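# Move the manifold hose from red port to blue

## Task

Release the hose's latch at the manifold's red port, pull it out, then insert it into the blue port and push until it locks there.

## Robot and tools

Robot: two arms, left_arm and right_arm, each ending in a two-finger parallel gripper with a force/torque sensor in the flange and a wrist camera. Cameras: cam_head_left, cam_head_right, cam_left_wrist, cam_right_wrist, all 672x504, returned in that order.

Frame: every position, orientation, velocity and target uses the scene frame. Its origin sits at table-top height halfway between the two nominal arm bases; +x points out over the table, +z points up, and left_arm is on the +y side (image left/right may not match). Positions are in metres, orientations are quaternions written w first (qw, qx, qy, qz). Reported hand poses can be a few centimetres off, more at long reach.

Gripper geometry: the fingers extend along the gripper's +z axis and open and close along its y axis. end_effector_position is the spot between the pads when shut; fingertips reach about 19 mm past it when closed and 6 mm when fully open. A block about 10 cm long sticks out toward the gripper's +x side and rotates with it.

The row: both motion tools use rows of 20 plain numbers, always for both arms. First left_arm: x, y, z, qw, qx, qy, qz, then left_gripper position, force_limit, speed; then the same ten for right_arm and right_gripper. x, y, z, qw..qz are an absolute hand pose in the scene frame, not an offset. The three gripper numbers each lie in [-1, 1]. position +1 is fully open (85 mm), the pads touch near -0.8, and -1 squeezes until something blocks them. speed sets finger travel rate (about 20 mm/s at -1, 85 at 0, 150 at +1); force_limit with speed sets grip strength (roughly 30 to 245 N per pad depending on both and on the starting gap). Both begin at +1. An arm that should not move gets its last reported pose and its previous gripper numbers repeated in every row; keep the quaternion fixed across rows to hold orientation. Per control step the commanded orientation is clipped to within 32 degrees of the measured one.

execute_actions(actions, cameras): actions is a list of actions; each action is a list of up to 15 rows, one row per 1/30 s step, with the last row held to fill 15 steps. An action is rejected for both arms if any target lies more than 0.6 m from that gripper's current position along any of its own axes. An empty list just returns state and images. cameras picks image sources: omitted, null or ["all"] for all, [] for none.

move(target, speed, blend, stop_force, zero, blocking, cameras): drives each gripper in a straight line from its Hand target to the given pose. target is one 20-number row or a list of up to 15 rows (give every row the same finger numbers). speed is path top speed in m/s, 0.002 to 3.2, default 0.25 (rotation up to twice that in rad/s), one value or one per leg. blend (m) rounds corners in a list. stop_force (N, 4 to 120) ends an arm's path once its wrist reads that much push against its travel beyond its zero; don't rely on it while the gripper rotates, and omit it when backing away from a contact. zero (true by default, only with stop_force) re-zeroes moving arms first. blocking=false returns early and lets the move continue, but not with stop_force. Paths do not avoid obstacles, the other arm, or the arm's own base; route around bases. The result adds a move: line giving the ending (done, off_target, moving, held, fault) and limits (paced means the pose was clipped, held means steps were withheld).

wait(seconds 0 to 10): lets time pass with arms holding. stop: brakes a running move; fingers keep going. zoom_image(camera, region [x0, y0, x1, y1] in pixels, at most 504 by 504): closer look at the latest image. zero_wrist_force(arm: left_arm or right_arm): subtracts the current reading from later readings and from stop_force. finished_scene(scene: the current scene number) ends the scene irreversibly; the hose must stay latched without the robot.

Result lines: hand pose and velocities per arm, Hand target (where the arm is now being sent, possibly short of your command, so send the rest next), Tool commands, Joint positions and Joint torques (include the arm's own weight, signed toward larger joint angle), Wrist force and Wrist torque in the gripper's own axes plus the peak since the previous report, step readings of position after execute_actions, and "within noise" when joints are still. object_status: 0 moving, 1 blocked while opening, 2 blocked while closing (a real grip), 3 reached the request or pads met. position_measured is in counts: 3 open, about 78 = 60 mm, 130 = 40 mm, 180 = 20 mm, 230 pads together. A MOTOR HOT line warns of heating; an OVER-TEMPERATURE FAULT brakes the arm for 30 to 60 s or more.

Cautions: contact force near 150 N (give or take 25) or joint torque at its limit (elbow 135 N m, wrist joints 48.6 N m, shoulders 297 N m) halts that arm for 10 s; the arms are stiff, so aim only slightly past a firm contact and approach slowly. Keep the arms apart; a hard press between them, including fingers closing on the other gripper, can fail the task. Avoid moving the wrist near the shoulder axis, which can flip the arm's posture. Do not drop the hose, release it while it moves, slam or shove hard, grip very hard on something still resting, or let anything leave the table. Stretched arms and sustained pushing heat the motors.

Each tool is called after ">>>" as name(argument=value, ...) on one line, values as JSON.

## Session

>>> execute_actions(actions=[])

>>> zoom_image(camera="cam_head_left", region=[330, 250, 672, 504])

>>> zoom_image(camera="cam_head_right", region=[330, 250, 672, 504])

Scene clock: 0.00 s.
left_arm: end_effector_position=(+1.1481, -0.0704, +0.1649) position_measured=3 object_status=3 end_effector_quat_wxyz=(+0.178, +0.747, -0.598, +0.230) | right_arm: end_effector_position=(+0.7854, -0.1840, +0.2120) position_measured=3 object_status=3 end_effector_quat_wxyz=(-0.054, -0.403, +0.913, -0.044)
Joint positions: left_arm=[-0.456 -0.581 0.871 -2.268 -2.011 -2.345] | right_arm=[3.784 -2.116 -1.376 -1.347 1.512 -0.155]
Joint velocities: within noise
Joint torques (N m): no reading
Motor temperatures (°C): left_arm=[30 25 26 31 32 36] | right_arm=[24 24 24 28 34 36]
Wrist force (N): no reading
Wrist torque (N m): no reading
Wrist force, peak (N): no reading
Hand target: left_arm +1.1481, -0.0704, +0.1649; +0.178, +0.747, -0.598, +0.230 | right_arm +0.7854, -0.1840, +0.2120; -0.054, -0.403, +0.913, -0.044
Tool commands: left_gripper/position=+1.0 left_gripper/force_limit=+1.0 left_gripper/speed=+1.0 right_gripper/position=+1.0 right_gripper/force_limit=+1.0 right_gripper/speed=+1.0
camera_calibration:
cam_left_wrist: T_world_to_cam=[[-0.976636, -0.21008, -0.0452534, 1.1272], [-0.194736, 0.954215, -0.227048, 0.348045], [0.0908798, -0.212931, -0.972832, 0.169551], [0, 0, 0, 1]] pos_world=[1.15323, -0.0592054, 0.294977]
cam_right_wrist: T_world_to_cam=[[-0.710415, 0.703783, -0.000598444, 0.697017], [0.687386, 0.694045, 0.214015, -0.44102], [0.151035, 0.151628, -0.97683, 0.242138], [0, 0, 0, 1]] pos_world=[0.761751, -0.221175, 0.33133]

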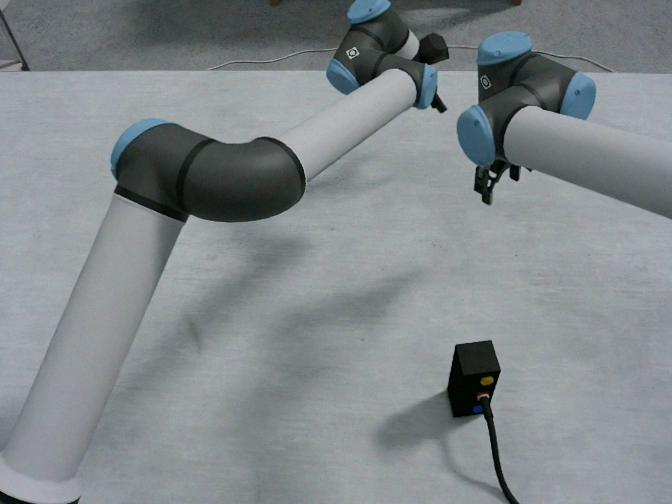

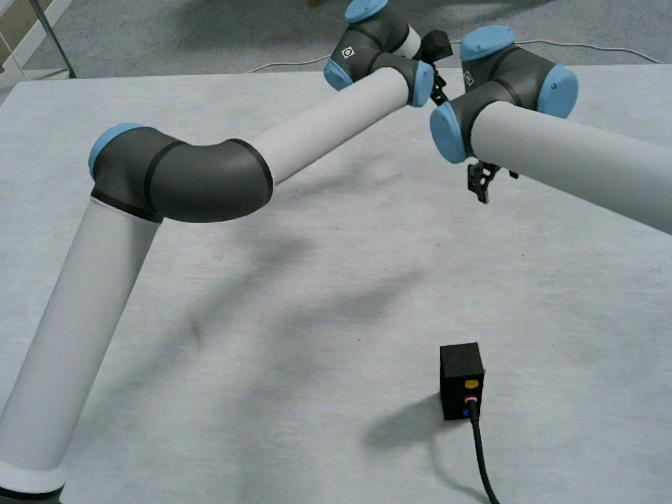

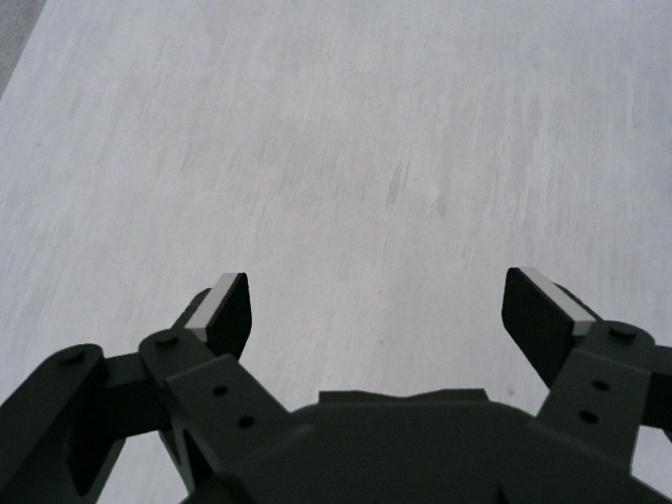

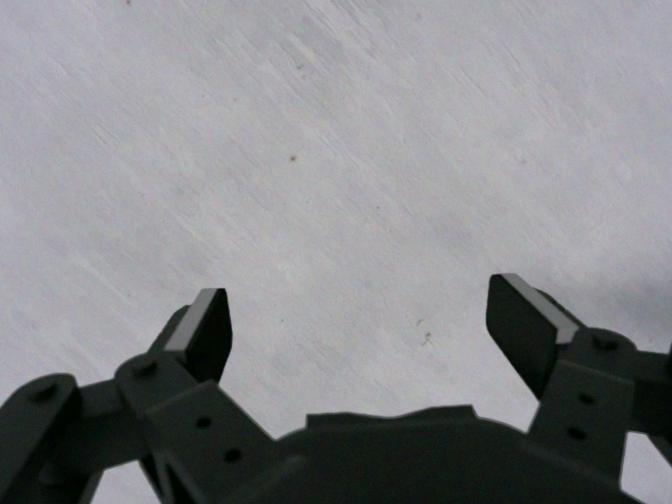

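Scaled by 1.474 from the camera's 672x504 image, which has a finer 960x720 frame.

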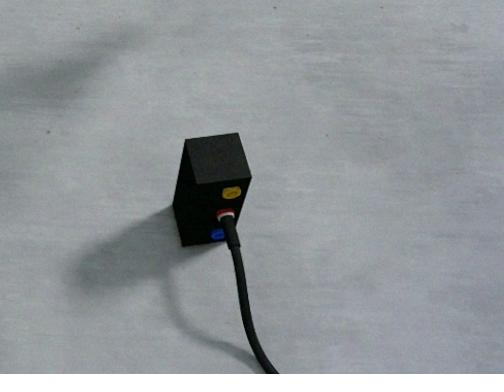

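Scaled by 1.474 from the camera's 672x504 image, which has a finer 960x720 frame.

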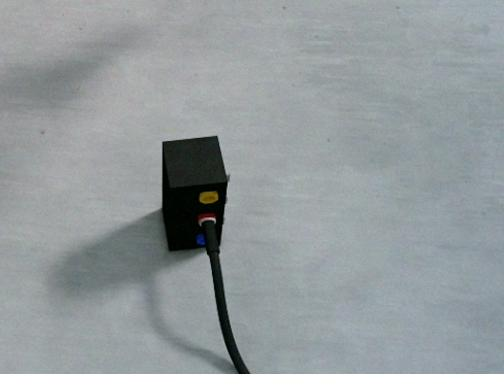

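>>> move(target=[[0.75, 0.20, 0.42, 0.0771, 0.8570, -0.2935, 0.4164, 1, 1, 1, 0.60, -0.36, 0.30, -0.2797, 0.0917, 0.9367, 0.1899, 1, 1, 1], [0.30, 0.02, 0.36, -0.0354, 0.8388, 0.0550, 0.5406, 1, 1, 1, 0.394, -0.290, 0.193, -0.40728, 0.55423, 0.63197, 0.35718, 1, 1, 1], [0.2547, -0.14, 0.25, -0.0354, 0.8388, 0.0550, 0.5406, 1, 1, 1, 0.394, -0.290, 0.193, -0.40728, 0.55423, 0.63197, 0.35718, 1, 1, 1], [0.2547, -0.1503, 0.165, -0.0354, 0.8388, 0.0550, 0.5406, 1, 1, 1, 0.394, -0.290, 0.193, -0.40728, 0.55423, 0.63197, 0.35718, 1, 1, 1]], blend=[0.08, 0.04, 0.03, 0], speed=[0.4, 0.4, 0.3, 0.2])

>>> zoom_image(camera="cam_right_wrist", region=[200, 50, 480, 330])

>>> zoom_image(camera="cam_left_wrist", region=[230, 50, 450, 310])

Scene clock: 71.13 s.
left_arm: end_effector_position=(+0.2548, -0.1502, +0.1650) position_measured=3 object_status=3 end_effector_quat_wxyz=(-0.035, +0.839, +0.055, +0.541) | right_arm: end_effector_position=(+0.3940, -0.2900, +0.1930) position_measured=3 object_status=3 end_effector_quat_wxyz=(-0.407, +0.554, +0.632, +0.357)
Joint positions: left_arm=[-1.825 -1.359 2.186 -1.699 -0.569 -5.496] | right_arm=[3.613 -1.853 -2.493 0.306 2.585 2.324]
Joint velocities: within noise
Joint torques (N m): left_arm=[-1.34 -28.73 -46.57 -4.75 1.68 -2.36] | right_arm=[-19.26 67.04 17.81 4.96 3.28 3.08]
Motor temperatures (°C): left_arm=[30 25 26 31 32 36] | right_arm=[24 24 24 28 34 36]
Wrist force (N): left_arm=[-0.1 0.8 0.4] | right_arm=[-2.6 1.5 0.1]
Wrist torque (N m): left_arm=[0.16 0.08 -0.06] | right_arm=[0.33 0.20 -0.08]
Wrist force, peak (N): left_arm=[1.4 -2.7 3.7] | right_arm=[-2.7 2.0 -0.5]
Hand target: left_arm +0.2547, -0.1503, +0.1650; -0.035, +0.839, +0.055, +0.541 | right_arm +0.3940, -0.2900, +0.1930; -0.407, +0.554, +0.632, +0.357
Off the commanded pose: left_arm 0.000 m, 0 deg | right_arm 0.000 m, 0 deg.
move: done
camera_calibration:
cam_left_wrist: T_world_to_cam=[[0.139584, -0.989525, -0.0368438, -0.164813], [-0.704418, -0.0730789, -0.706013, 0.304813], [0.695925, 0.124502, -0.70724, 0.086604], [0, 0, 0, 1]] pos_world=[0.177451, -0.151593, 0.270379]
cam_right_wrist: T_world_to_cam=[[0.996966, 0.0759862, -0.0168887, -0.358107], [0.0411675, -0.698846, -0.714087, -0.0645216], [-0.0660634, 0.711225, -0.699853, 0.49319], [0, 0, 0, 1]] pos_world=[0.392259, -0.368648, 0.293039]

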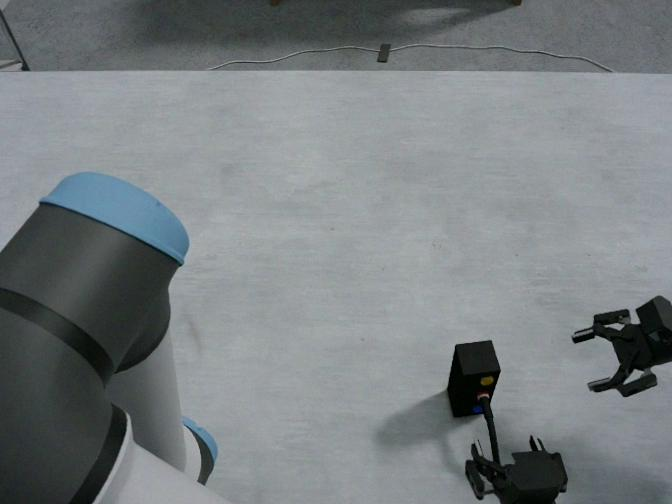

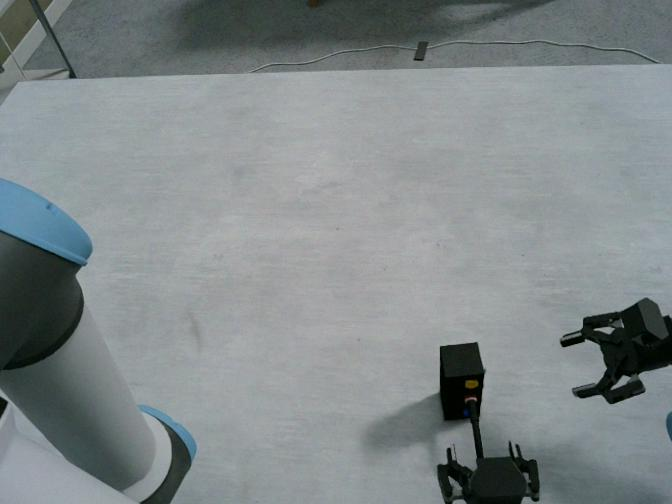

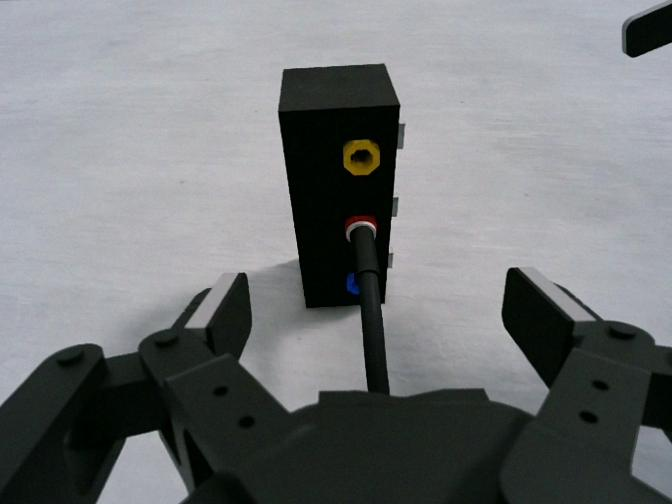

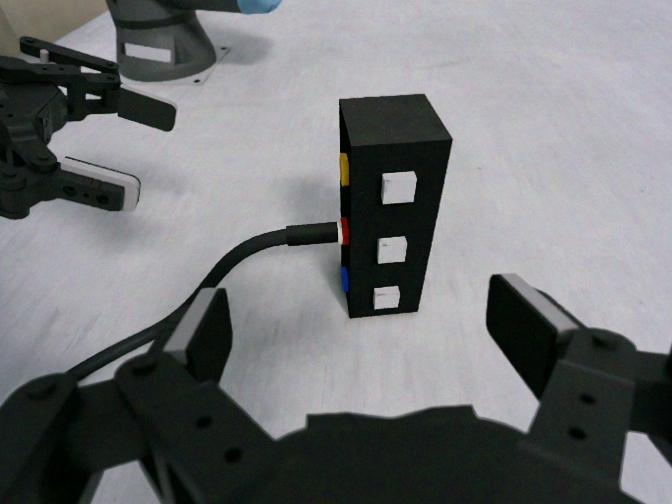

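Scaled by 1.800 from the camera's 672x504 image, which has a finer 960x720 frame.

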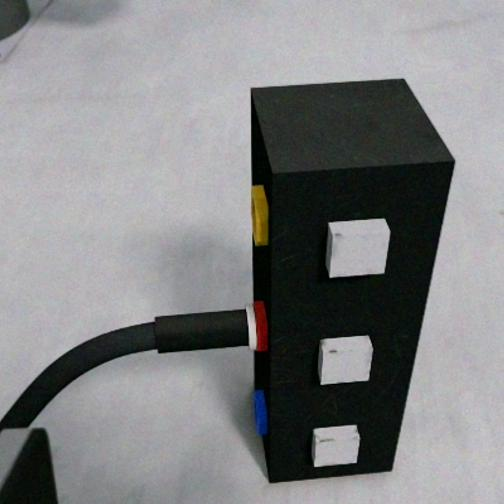

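Scaled by 1.938 from the camera's 672x504 image, which has a finer 960x720 frame.

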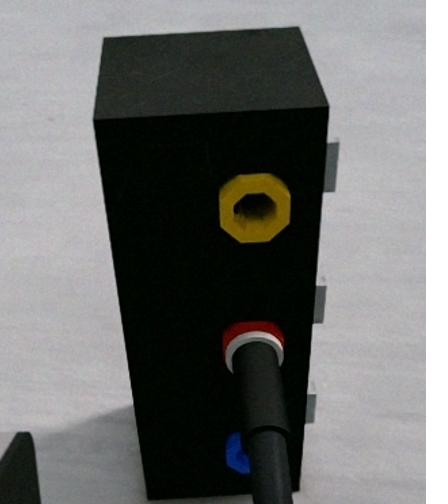

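>>> move(target=[0.3093, -0.1476, 0.1352, -0.03668, 0.91963, 0.08855, 0.38092, 0.2, 0, 0, 0.4259, -0.2134, 0.0920, -0.32610, 0.57648, 0.69932, 0.26882, -1, -1, 0], speed=0.15, cameras=["cam_left_wrist", "cam_right_wrist"])

>>> zoom_image(camera="cam_left_wrist", region=[220, 0, 520, 300])

>>> zoom_image(camera="cam_right_wrist", region=[180, 60, 480, 360])

Scene clock: 157.57 s.
left_arm: end_effector_position=(+0.3093, -0.1477, +0.1353) position_measured=104 object_status=3 end_effector_quat_wxyz=(-0.037, +0.920, +0.089, +0.381) | right_arm: end_effector_position=(+0.4259, -0.2134, +0.0920) position_measured=232 object_status=3 end_effector_quat_wxyz=(-0.326, +0.576, +0.699, +0.269)
Joint positions: left_arm=[-1.642 -1.383 2.197 -2.127 -0.82 -5.083] | right_arm=[3.768 -1.949 -2.39 0.116 2.326 2.232]
Joint velocities: within noise
Joint torques (N m): left_arm=[7.27 -30.78 -28.27 -5.92 0.75 1.52] | right_arm=[-6.9 70.77 21.16 4.39 3.23 3.13]
Motor temperatures (°C): left_arm=[30 25 26 31 31 36] | right_arm=[24 24 23 28 34 36]
Wrist force (N): left_arm=[0.1 0.0 0.1] | right_arm=[-2.0 1.5 0.1]
Wrist torque (N m): left_arm=[-0.05 -0.06 -0.04] | right_arm=[0.23 0.06 0.00]
Wrist force, peak (N): left_arm=[-1.1 1.2 -0.9] | right_arm=[-1.9 2.5 1.9]
Hand target: left_arm +0.3093, -0.1476, +0.1352; -0.037, +0.920, +0.089, +0.381 | right_arm +0.4259, -0.2134, +0.0920; -0.326, +0.576, +0.699, +0.269
Off the commanded pose: left_arm 0.000 m, 0 deg | right_arm 0.000 m, 0 deg.
move: done
camera_calibration:
cam_left_wrist: T_world_to_cam=[[0.186432, -0.981759, -0.0373261, -0.184416], [-0.898031, -0.154877, -0.411768, 0.330417], [0.398476, 0.110287, -0.910524, 0.144735], [0, 0, 0, 1]] pos_world=[0.273433, -0.145841, 0.260957]
cam_right_wrist: T_world_to_cam=[[0.990922, 0.13443, -0.0015055, -0.38377], [0.115671, -0.858241, -0.500042, -0.169859], [-0.0685128, 0.495329, -0.866, 0.340296], [0, 0, 0, 1]] pos_world=[0.423248, -0.262748, 0.209182]
Images, in order (width x height): cam_left_wrist 672x504, cam_right_wrist 672x504.

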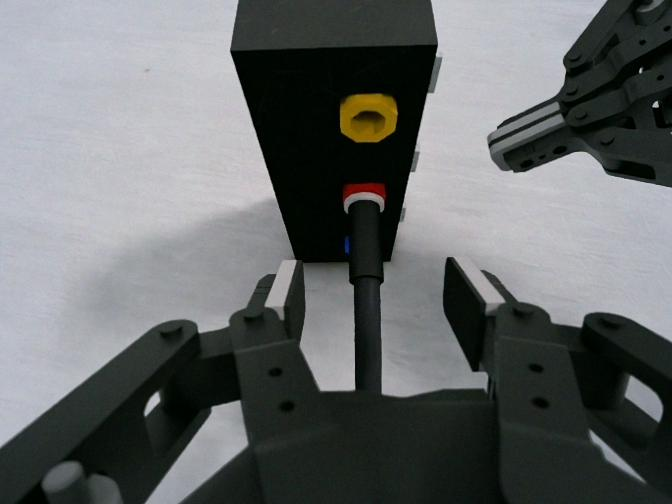

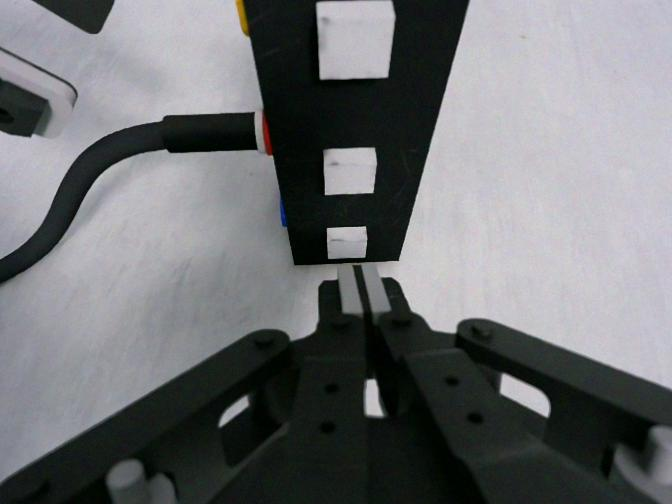

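Scaled by 1.680 from the camera's 672x504 image, which has a finer 960x720 frame.

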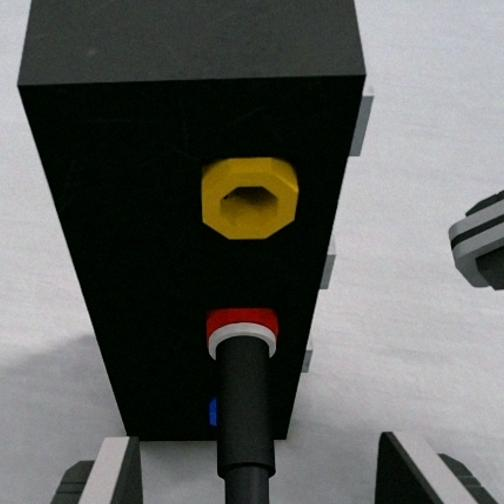

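Scaled by 1.680 from the camera's 672x504 image, which has a finer 960x720 frame.

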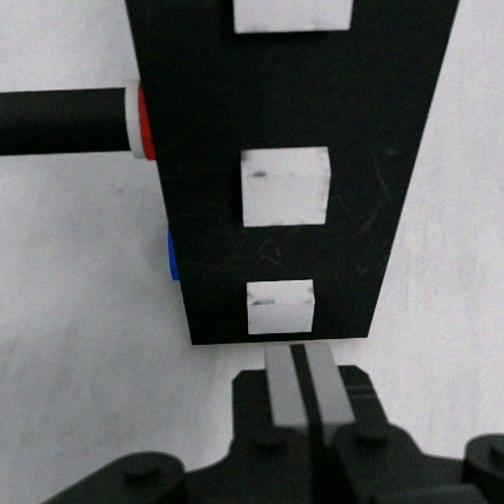

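>>> move(target=[0.3516, -0.1395, 0.0923, -0.03668, 0.91963, 0.08855, 0.38092, 0.2, 0, 0, 0.4206, -0.1859, 0.0900, -0.32610, 0.57648, 0.69932, 0.26882, -1, -1, 0], speed=0.05, stop_force=12, cameras=["cam_left_wrist", "cam_right_wrist"])

>>> zoom_image(camera="cam_left_wrist", region=[260, 180, 480, 400])

>>> zoom_image(camera="cam_right_wrist", region=[60, 100, 400, 310])

Scene clock: 178.10 s.
left_arm: end_effector_position=(+0.3516, -0.1395, +0.0923) position_measured=104 object_status=3 end_effector_quat_wxyz=(-0.037, +0.920, +0.089, +0.381) | right_arm: end_effector_position=(+0.4206, -0.1859, +0.0900) position_measured=232 object_status=3 end_effector_quat_wxyz=(-0.326, +0.576, +0.699, +0.269)
Joint positions: left_arm=[-1.574 -1.304 2.226 -2.296 -0.805 -4.993] | right_arm=[3.813 -1.968 -2.377 0.159 2.303 2.286]
Joint velocities: within noise
Joint torques (N m): left_arm=[-13.78 -63.99 -44.17 -6.71 0.24 -1.94] | right_arm=[-19.58 76.48 18.77 3.6 5.94 -3.62]
Motor temperatures (°C): left_arm=[29 25 26 31 31 36] | right_arm=[24 24 23 28 34 36]
Wrist force (N): left_arm=[-0.1 0.4 0.4] | right_arm=[-2.4 1.3 -0.1]
Wrist torque (N m): left_arm=[0.01 -0.05 -0.04] | right_arm=[0.22 0.15 -0.05]
Wrist force, peak (N): left_arm=[-0.2 0.4 1.5] | right_arm=[-2.6 1.6 0.1]
Hand target: left_arm +0.3516, -0.1395, +0.0923; -0.037, +0.920, +0.089, +0.381 | right_arm +0.4206, -0.1859, +0.0900; -0.326, +0.576, +0.699, +0.269
Off the commanded pose: left_arm 0.000 m, 0 deg | right_arm 0.000 m, 0 deg.
move: done
camera_calibration:
cam_left_wrist: T_world_to_cam=[[0.186418, -0.981751, -0.0375883, -0.185795], [-0.898112, -0.154777, -0.411629, 0.351977], [0.3983, 0.110494, -0.910576, 0.0879175], [0, 0, 0, 1]] pos_world=[0.315733, -0.137641, 0.217956]
cam_right_wrist: T_world_to_cam=[[0.990946, 0.134248, -0.00161065, -0.382235], [0.115461, -0.85827, -0.500042, -0.146649], [-0.0685118, 0.495329, -0.866, 0.324629], [0, 0, 0, 1]] pos_world=[0.417948, -0.235348, 0.207182]
Images, in order (width x height): cam_left_wrist 672x504, cam_right_wrist 672x504.

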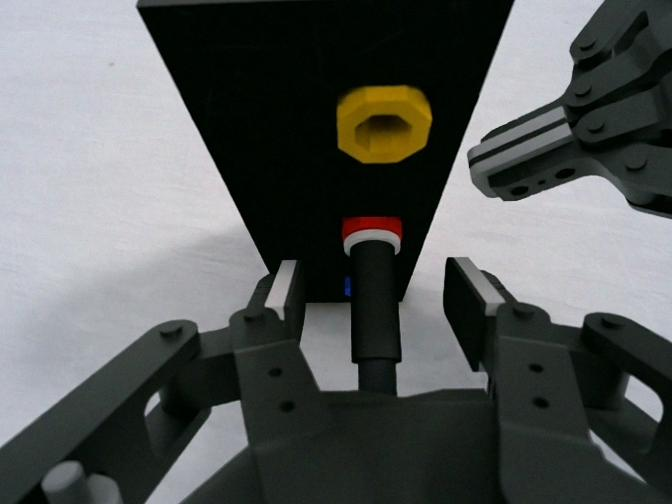

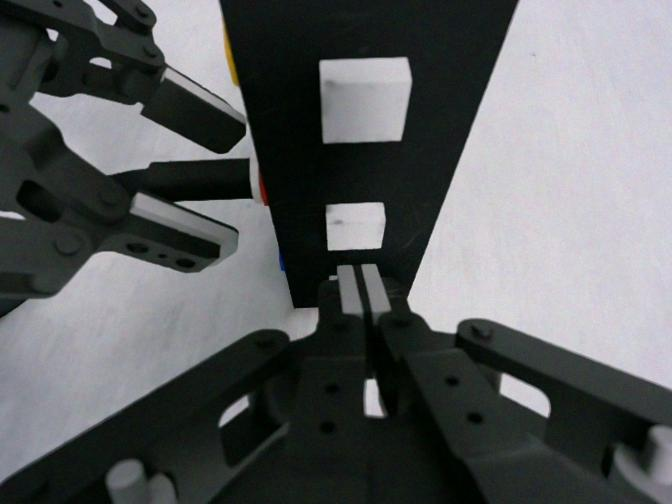

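Scaled by 2.291 from the camera's 672x504 image, which has a finer 960x720 frame.

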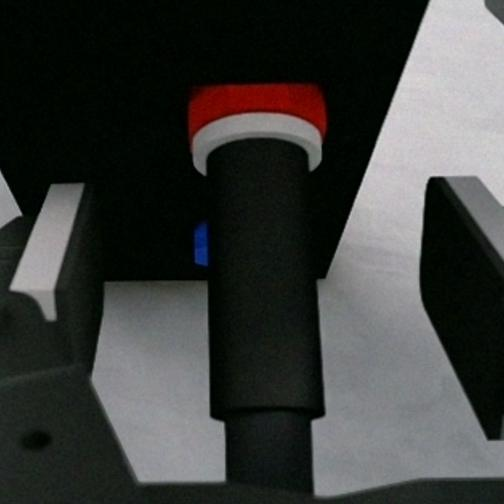

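Scaled by 1.482 from the camera's 672x504 image, which has a finer 960x720 frame.

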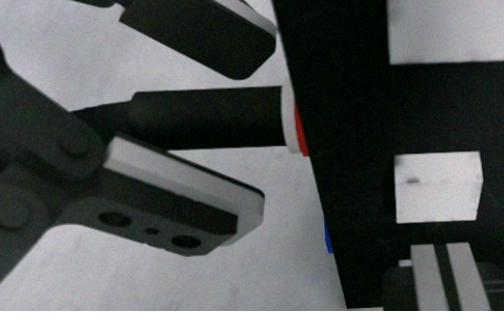

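>>> move(target=[[0.3513, -0.1394, 0.0919, -0.03668, 0.91963, 0.08855, 0.38092, 0.2, 0, 0, 0.4206, -0.1859, 0.0900, -0.32610, 0.57648, 0.69932, 0.26882, -1, -1, 0], [0.3513, -0.1394, 0.0919, -0.03668, 0.91963, 0.08855, 0.38092, -1, -0.5, -1, 0.4206, -0.1859, 0.0900, -0.32610, 0.57648, 0.69932, 0.26882, -1, -1, 0]], speed=0.02, cameras=["cam_left_wrist"])

Scene clock: 190.10 s.
left_arm: end_effector_position=(+0.3513, -0.1394, +0.0919) position_measured=192 object_status=0 end_effector_quat_wxyz=(-0.037, +0.920, +0.089, +0.381) | right_arm: end_effector_position=(+0.4206, -0.1859, +0.0900) position_measured=232 object_status=3 end_effector_quat_wxyz=(-0.326, +0.576, +0.699, +0.269)
Joint positions: left_arm=[-1.575 -1.304 2.226 -2.296 -0.805 -4.993] | right_arm=[3.813 -1.968 -2.377 0.159 2.303 2.286]
Joint velocities: within noise
Joint torques (N m): left_arm=[-4.83 -32.72 -22.53 -4.02 1.76 1.26] | right_arm=[-15.72 76.54 26.7 6.12 5.16 -3.54]
Motor temperatures (°C): left_arm=[29 25 26 31 31 36] | right_arm=[24 24 23 28 34 36]
Wrist force (N): left_arm=[-2.7 -4.5 -5.1] | right_arm=[-1.9 1.3 -0.1]
Wrist torque (N m): left_arm=[0.09 -0.07 -0.11] | right_arm=[0.21 0.06 -0.05]
Wrist force, peak (N): left_arm=[-2.7 -4.5 -5.1] | right_arm=[-2.5 1.6 -0.3]
Hand target: left_arm +0.3513, -0.1394, +0.0919; -0.037, +0.920, +0.089, +0.381 | right_arm +0.4206, -0.1859, +0.0900; -0.326, +0.576, +0.699, +0.269
Off the commanded pose: left_arm 0.000 m, 0 deg | right_arm 0.000 m, 0 deg.
move: done
camera_calibration:
cam_left_wrist: T_world_to_cam=[[0.186414, -0.981752, -0.0375869, -0.185655], [-0.898129, -0.154778, -0.411591, 0.351555], [0.398263, 0.110484, -0.910593, 0.0876756], [0, 0, 0, 1]] pos_world=[0.315433, -0.137541, 0.217556]
Images, in order (width x height): cam_left_wrist 672x504.

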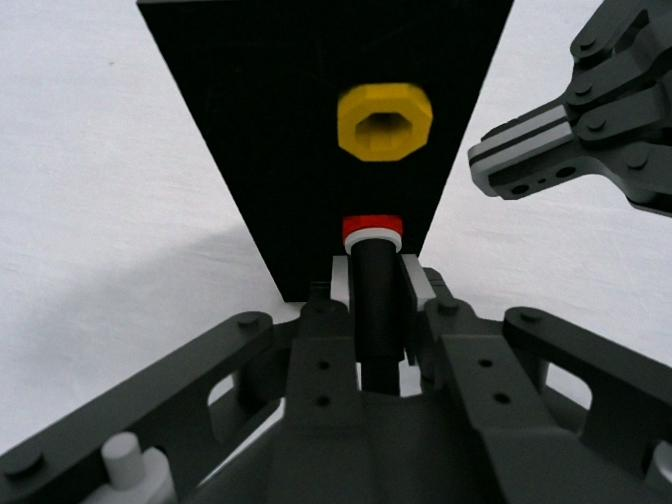

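>>> move(target=[0.3512, -0.1392, 0.0919, -0.03668, 0.91963, 0.08855, 0.38092, -1, -0.5, -1, 0.4170, -0.1672, 0.0900, -0.32610, 0.57648, 0.69932, 0.26882, -1, -1, 0], speed=0.007, stop_force=24, cameras=["cam_left_wrist", "cam_right_wrist"])

>>> zoom_image(camera="cam_right_wrist", region=[240, 100, 450, 310])

Scene clock: 206.63 s.
left_arm: end_effector_position=(+0.3512, -0.1392, +0.0919) position_measured=192 object_status=2 end_effector_quat_wxyz=(-0.037, +0.920, +0.089, +0.381) | right_arm: end_effector_position=(+0.4179, -0.1720, +0.0900) position_measured=232 object_status=3 end_effector_quat_wxyz=(-0.326, +0.577, +0.699, +0.269)
Joint positions: left_arm=[-1.575 -1.304 2.227 -2.296 -0.805 -4.993] | right_arm=[3.836 -1.975 -2.37 0.176 2.292 2.312]
Joint velocities: within noise
Joint torques (N m): left_arm=[-8.05 -63.63 -19.38 -2.04 3.91 -2.09] | right_arm=[-5 74.53 27.6 3.62 7.35 -3.64]
Motor temperatures (°C): left_arm=[29 25 26 31 31 36] | right_arm=[24 24 23 28 34 36]
Wrist force (N): left_arm=[-6.5 -0.5 -7.4] | right_arm=[-12.9 -1.1 -24.6]
Wrist torque (N m): left_arm=[-0.03 -0.11 -0.03] | right_arm=[0.23 0.10 -0.05]
Wrist force, peak (N): left_arm=[-6.5 -2.3 -8.0] | right_arm=[-18.2 -0.1 -39.7]
Hand target: left_arm +0.3512, -0.1392, +0.0919; -0.037, +0.920, +0.089, +0.381 | right_arm +0.4179, -0.1720, +0.0900; -0.326, +0.577, +0.699, +0.269
Off the commanded pose: left_arm 0.000 m, 0 deg | right_arm 0.005 m, 0 deg.
move: contact (right_arm)
camera_calibration:
cam_left_wrist: T_world_to_cam=[[0.186418, -0.981751, -0.0375883, -0.185441], [-0.898112, -0.154777, -0.411629, 0.3515], [0.3983, 0.110494, -0.910576, 0.0876794], [0, 0, 0, 1]] pos_world=[0.315333, -0.137341, 0.217556]
cam_right_wrist: T_world_to_cam=[[0.990952, 0.134206, -0.00153626, -0.381453], [0.115468, -0.858318, -0.499957, -0.134439], [-0.0684157, 0.495256, -0.866049, 0.317513], [0, 0, 0, 1]] pos_world=[0.415248, -0.221448, 0.207182]
Images, in order (width x height): cam_left_wrist 672x504, cam_right_wrist 672x504.

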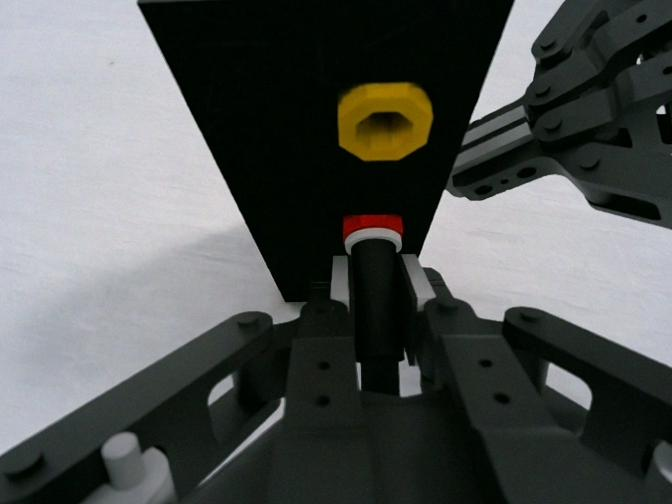

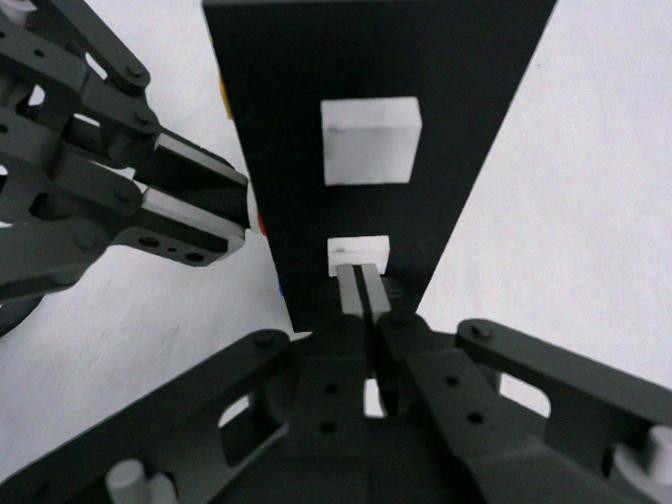

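Scaled by 2.400 from the camera's 672x504 image, which has a finer 960x720 frame.

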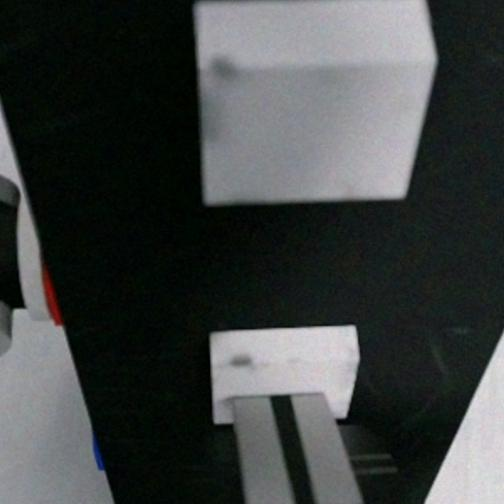

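>>> move(target=[0.3021, -0.1487, 0.0919, -0.03668, 0.91963, 0.08855, 0.38092, -1, -0.5, -1, 0.4179, -0.1720, 0.0900, -0.32610, 0.57648, 0.69932, 0.26882, -1, -1, 0], speed=0.025, stop_force=20, cameras=["cam_left_wrist", "cam_right_wrist"])

>>> zoom_image(camera="cam_left_wrist", region=[290, 80, 450, 280])

Scene clock: 217.93 s.
left_arm: end_effector_position=(+0.3021, -0.1487, +0.0920) position_measured=192 object_status=2 end_effector_quat_wxyz=(-0.037, +0.920, +0.089, +0.381) | right_arm: end_effector_position=(+0.4179, -0.1720, +0.0900) position_measured=232 object_status=3 end_effector_quat_wxyz=(-0.326, +0.576, +0.699, +0.269)
Joint positions: left_arm=[-1.653 -1.318 2.222 -2.206 -0.823 -5.098] | right_arm=[3.836 -1.975 -2.37 0.176 2.292 2.312]
Joint velocities: within noise
Joint torques (N m): left_arm=[13.48 -36.37 -32.27 -6.11 3.7 1.86] | right_arm=[33.98 58.03 27.25 6.78 7.25 1.22]
Motor temperatures (°C): left_arm=[29 25 26 31 31 36] | right_arm=[24 24 23 28 34 36]
Wrist force (N): left_arm=[-0.3 0.0 0.2] | right_arm=[-15.0 0.6 -24.5]
Wrist torque (N m): left_arm=[-0.03 -0.03 -0.06] | right_arm=[0.21 0.12 -0.04]
Wrist force, peak (N): left_arm=[-6.7 -0.2 -7.8] | right_arm=[-15.0 0.1 -24.6]
Hand target: left_arm +0.3021, -0.1487, +0.0919; -0.037, +0.920, +0.089, +0.381 | right_arm +0.4179, -0.1720, +0.0900; -0.326, +0.576, +0.699, +0.269
Off the commanded pose: left_arm 0.000 m, 0 deg | right_arm 0.000 m, 0 deg.
move: done
camera_calibration:
cam_left_wrist: T_world_to_cam=[[0.186462, -0.981748, -0.0374567, -0.18565], [-0.898118, -0.154875, -0.41158, 0.305949], [0.398267, 0.110385, -0.910604, 0.108375], [0, 0, 0, 1]] pos_world=[0.266233, -0.146841, 0.217656]
cam_right_wrist: T_world_to_cam=[[0.990942, 0.134284, -0.00147547, -0.381444], [0.11556, -0.858262, -0.500032, -0.134399], [-0.0684128, 0.495332, -0.866006, 0.317606], [0, 0, 0, 1]] pos_world=[0.415248, -0.221448, 0.207282]
Images, in order (width x height): cam_left_wrist 672x504, cam_right_wrist 672x504.

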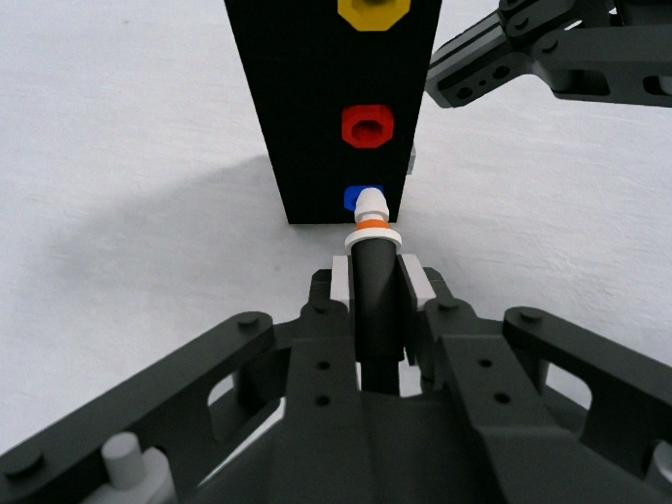

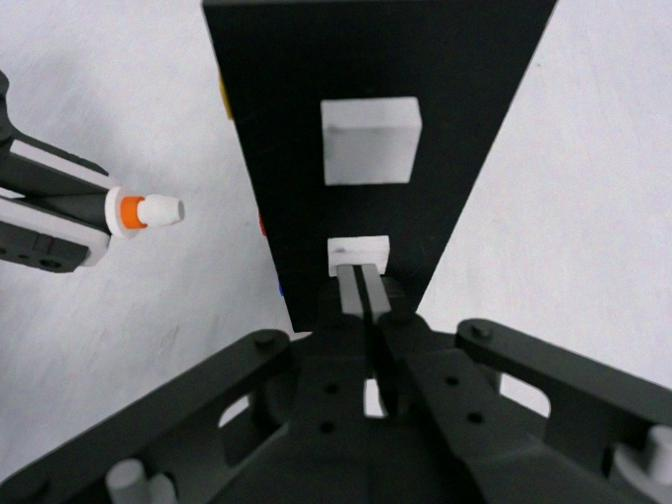

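Scaled by 2.520 from the camera's 672x504 image, which has a finer 960x720 frame.

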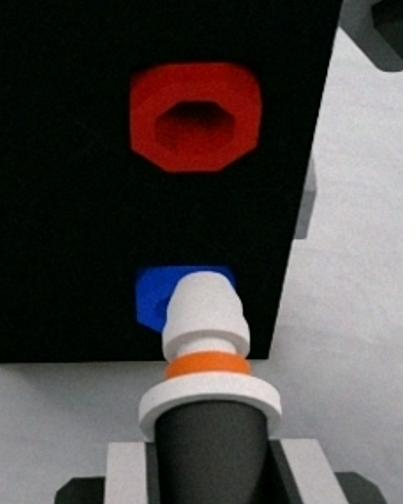

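>>> move(target=[[0.3021, -0.1487, 0.0919, -0.03668, 0.91963, 0.08855, 0.38092, -0.97, 0.05, -1, 0.4265, -0.2162, 0.1000, -0.32610, 0.57648, 0.69932, 0.26882, -1, -1, 0], [0.3021, -0.1487, 0.0364, -0.03668, 0.91963, 0.08855, 0.38092, -0.97, 0.05, -1, 0.3957, -0.2514, 0.1582, -0.41799, 0.53467, 0.64860, 0.34457, 1, -1, 0]], speed=[0.1, 0.1], blend=[0, 0], cameras=["cam_left_wrist", "cam_right_wrist"])

>>> zoom_image(camera="cam_left_wrist", region=[290, 80, 450, 280])

>>> zoom_image(camera="cam_right_wrist", region=[260, 250, 370, 330])

Scene clock: 244.23 s.
left_arm: end_effector_position=(+0.3021, -0.1487, +0.0364) position_measured=194 object_status=2 end_effector_quat_wxyz=(-0.037, +0.920, +0.089, +0.381) | right_arm: end_effector_position=(+0.3957, -0.2514, +0.1582) position_measured=3 object_status=0 end_effector_quat_wxyz=(-0.418, +0.535, +0.649, +0.345)
Joint positions: left_arm=[-1.653 -1.223 2.246 -2.324 -0.823 -5.098] | right_arm=[3.668 -1.96 -2.454 0.367 2.589 2.316]
Joint velocities: within noise
Joint torques (N m): left_arm=[-0.04 -66.42 -38.99 -2.22 1.78 1.88] | right_arm=[19.36 73.1 23.59 5.56 4.7 -3.39]
Motor temperatures (°C): left_arm=[29 25 26 31 31 36] | right_arm=[24 24 23 28 34 36]
Wrist force (N): left_arm=[0.5 0.5 -0.5] | right_arm=[-2.7 2.0 0.1]
Wrist torque (N m): left_arm=[0.03 -0.18 -0.07] | right_arm=[0.37 0.20 -0.03]
Wrist force, peak (N): left_arm=[1.2 0.3 0.0] | right_arm=[-15.2 0.7 -24.8]
Hand target: left_arm +0.3021, -0.1487, +0.0364; -0.037, +0.920, +0.089, +0.381 | right_arm +0.3957, -0.2514, +0.1582; -0.418, +0.535, +0.649, +0.345
Off the commanded pose: left_arm 0.000 m, 0 deg | right_arm 0.000 m, 0 deg.
move: done
camera_calibration:
cam_left_wrist: T_world_to_cam=[[0.186418, -0.981751, -0.0375883, -0.187701], [-0.898112, -0.154777, -0.411629, 0.283086], [0.3983, 0.110494, -0.910576, 0.0577487], [0, 0, 0, 1]] pos_world=[0.266233, -0.146841, 0.162056]
cam_right_wrist: T_world_to_cam=[[0.990465, 0.136727, -0.0168764, -0.345428], [0.0837742, -0.695011, -0.714102, -0.0783752], [-0.109366, 0.705879, -0.699838, 0.4573], [0, 0, 0, 1]] pos_world=[0.398713, -0.330041, 0.258239]
Images, in order (width x height): cam_left_wrist 672x504, cam_right_wrist 672x504.

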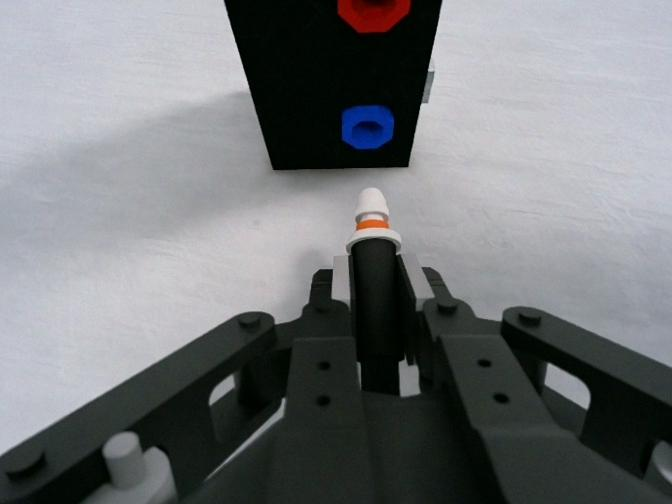

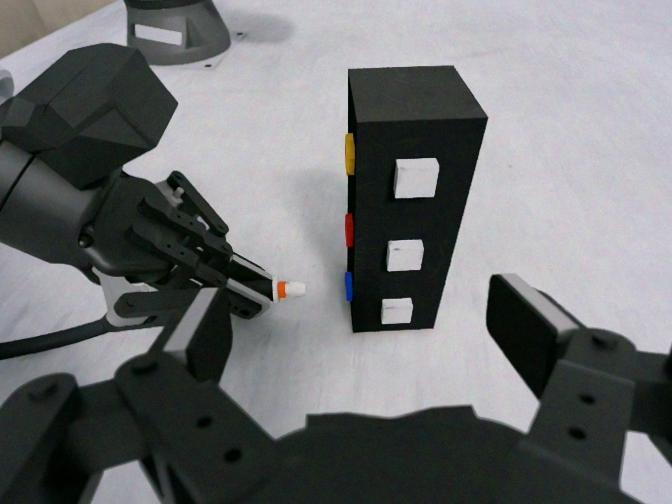

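Scaled by 2.520 from the camera's 672x504 image, which has a finer 960x720 frame.

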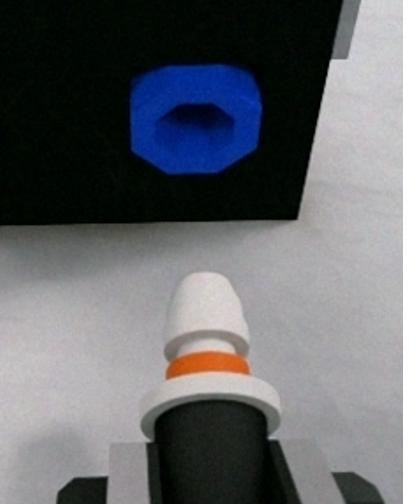

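Scaled by 4.582 from the camera's 672x504 image, which has a finer 960x720 frame.

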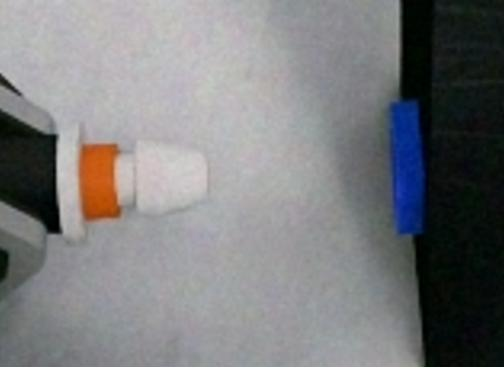

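>>> move(target=[[0.3257, -0.1440, 0.0364, -0.03668, 0.91963, 0.08855, 0.38092, -0.97, 0.05, -1, 0.3957, -0.2514, 0.1582, -0.41799, 0.53467, 0.64860, 0.34457, 1, -1, 0], [0.3522, -0.1388, 0.0364, -0.03668, 0.91963, 0.08855, 0.38092, -0.97, 0.05, -1, 0.3957, -0.2514, 0.1582, -0.41799, 0.53467, 0.64860, 0.34457, 1, -1, 0]], speed=[0.05, 0.007], stop_force=42, cameras=["cam_left_wrist", "cam_right_wrist"])

>>> zoom_image(camera="cam_right_wrist", region=[280, 250, 380, 320])

>>> zoom_image(camera="cam_left_wrist", region=[320, 130, 420, 250])

Scene clock: 269.53 s.
left_arm: end_effector_position=(+0.3522, -0.1388, +0.0364) position_measured=194 object_status=2 end_effector_quat_wxyz=(-0.037, +0.920, +0.089, +0.381) | right_arm: end_effector_position=(+0.3957, -0.2514, +0.1582) position_measured=3 object_status=3 end_effector_quat_wxyz=(-0.418, +0.535, +0.649, +0.345)
Joint positions: left_arm=[-1.573 -1.208 2.249 -2.415 -0.805 -4.991] | right_arm=[3.668 -1.96 -2.454 0.367 2.589 2.316]
Joint velocities: within noise
Joint torques (N m): left_arm=[17 -39.44 -19.77 -0.54 10.49 -2.13] | right_arm=[14.87 71.44 16.97 2.98 4.68 -2.92]
Motor temperatures (°C): left_arm=[29 25 26 31 31 36] | right_arm=[24 24 23 28 34 36]
Wrist force (N): left_arm=[-28.3 -4.1 -35.1] | right_arm=[-2.8 1.9 0.2]
Wrist torque (N m): left_arm=[-0.09 -0.45 0.05] | right_arm=[0.35 0.22 -0.02]
Wrist force, peak (N): left_arm=[-28.6 -5.7 -34.9] | right_arm=[-3.0 1.9 0.3]
Hand target: left_arm +0.3522, -0.1388, +0.0364; -0.037, +0.920, +0.089, +0.381 | right_arm +0.3957, -0.2514, +0.1582; -0.418, +0.535, +0.649, +0.345
Off the commanded pose: left_arm 0.000 m, 0 deg | right_arm 0.000 m, 0 deg.
move: contact (left_arm)
camera_calibration:
cam_left_wrist: T_world_to_cam=[[0.186454, -0.981741, -0.037676, -0.187218], [-0.898123, -0.154777, -0.411605, 0.329629], [0.398258, 0.110583, -0.910583, 0.0367152], [0, 0, 0, 1]] pos_world=[0.316333, -0.136841, 0.162056]
cam_right_wrist: T_world_to_cam=[[0.990465, 0.136727, -0.0168764, -0.345428], [0.0837742, -0.695011, -0.714102, -0.0783752], [-0.109366, 0.705879, -0.699838, 0.4573], [0, 0, 0, 1]] pos_world=[0.398713, -0.330041, 0.258239]
Images, in order (width x height): cam_left_wrist 672x504, cam_right_wrist 672x504.

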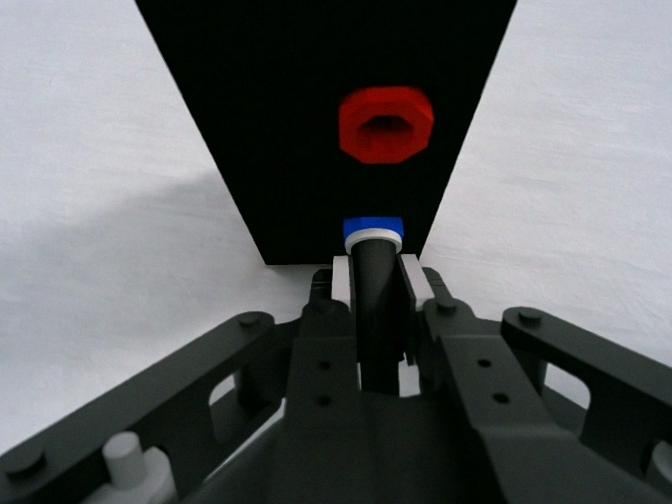

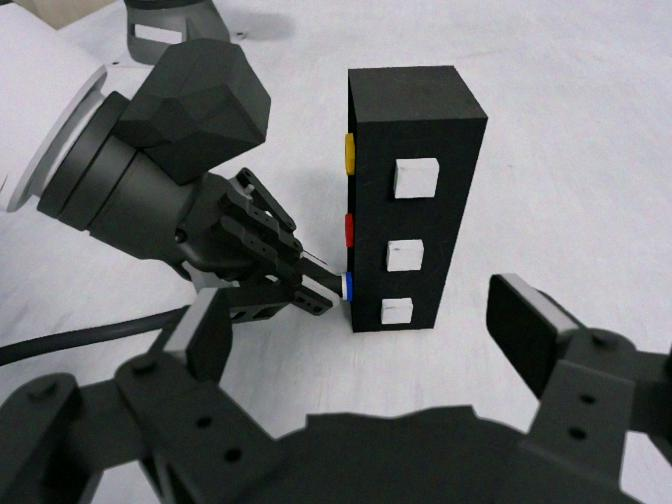

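Scaled by 5.040 from the camera's 672x504 image, which has a finer 960x720 frame.

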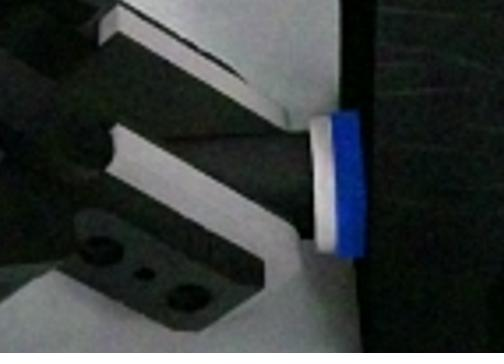

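Scaled by 4.200 from the camera's 672x504 image, which has a finer 960x720 frame.

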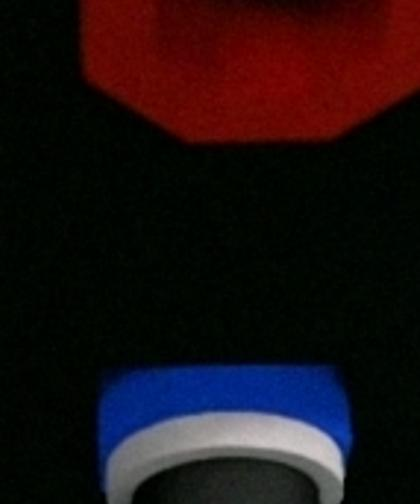

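>>> move(target=[0.3507, -0.1390, 0.0364, -0.03668, 0.91963, 0.08855, 0.38092, -0.97, 0.05, -1, 0.3957, -0.2514, 0.1582, -0.41799, 0.53467, 0.64860, 0.34457, 1, -1, 0], speed=0.005, cameras=[])

Scene clock: 276.17 s.
left_arm: end_effector_position=(+0.3508, -0.1389, +0.0364) position_measured=194 object_status=2 end_effector_quat_wxyz=(-0.037, +0.920, +0.089, +0.381) | right_arm: end_effector_position=(+0.3957, -0.2514, +0.1582) position_measured=3 object_status=3 end_effector_quat_wxyz=(-0.418, +0.535, +0.649, +0.345)
Joint positions: left_arm=[-1.576 -1.209 2.249 -2.413 -0.805 -4.995] | right_arm=[3.668 -1.96 -2.454 0.367 2.589 2.316]
Joint velocities: within noise
Joint torques (N m): left_arm=[-23.05 -69.3 -14.92 -2.73 -2.31 -1.13] | right_arm=[12.86 70.51 17.04 3.26 4.65 -2.45]
Motor temperatures (°C): left_arm=[29 25 26 31 31 36] | right_arm=[24 24 23 28 34 36]
Wrist force (N): left_arm=[9.1 8.5 18.8] | right_arm=[-2.8 1.6 0.0]
Wrist torque (N m): left_arm=[-0.30 -0.13 0.19] | right_arm=[0.30 0.22 -0.02]
Wrist force, peak (N): left_arm=[-28.6 -2.9 -35.6] | right_arm=[-3.0 1.8 0.0]
Hand target: left_arm +0.3507, -0.1390, +0.0364; -0.037, +0.920, +0.089, +0.381 | right_arm +0.3957, -0.2514, +0.1582; -0.418, +0.535, +0.649, +0.345
Off the commanded pose: left_arm 0.000 m, 0 deg | right_arm 0.000 m, 0 deg.
move: done
No camera images: "cameras" was empty.


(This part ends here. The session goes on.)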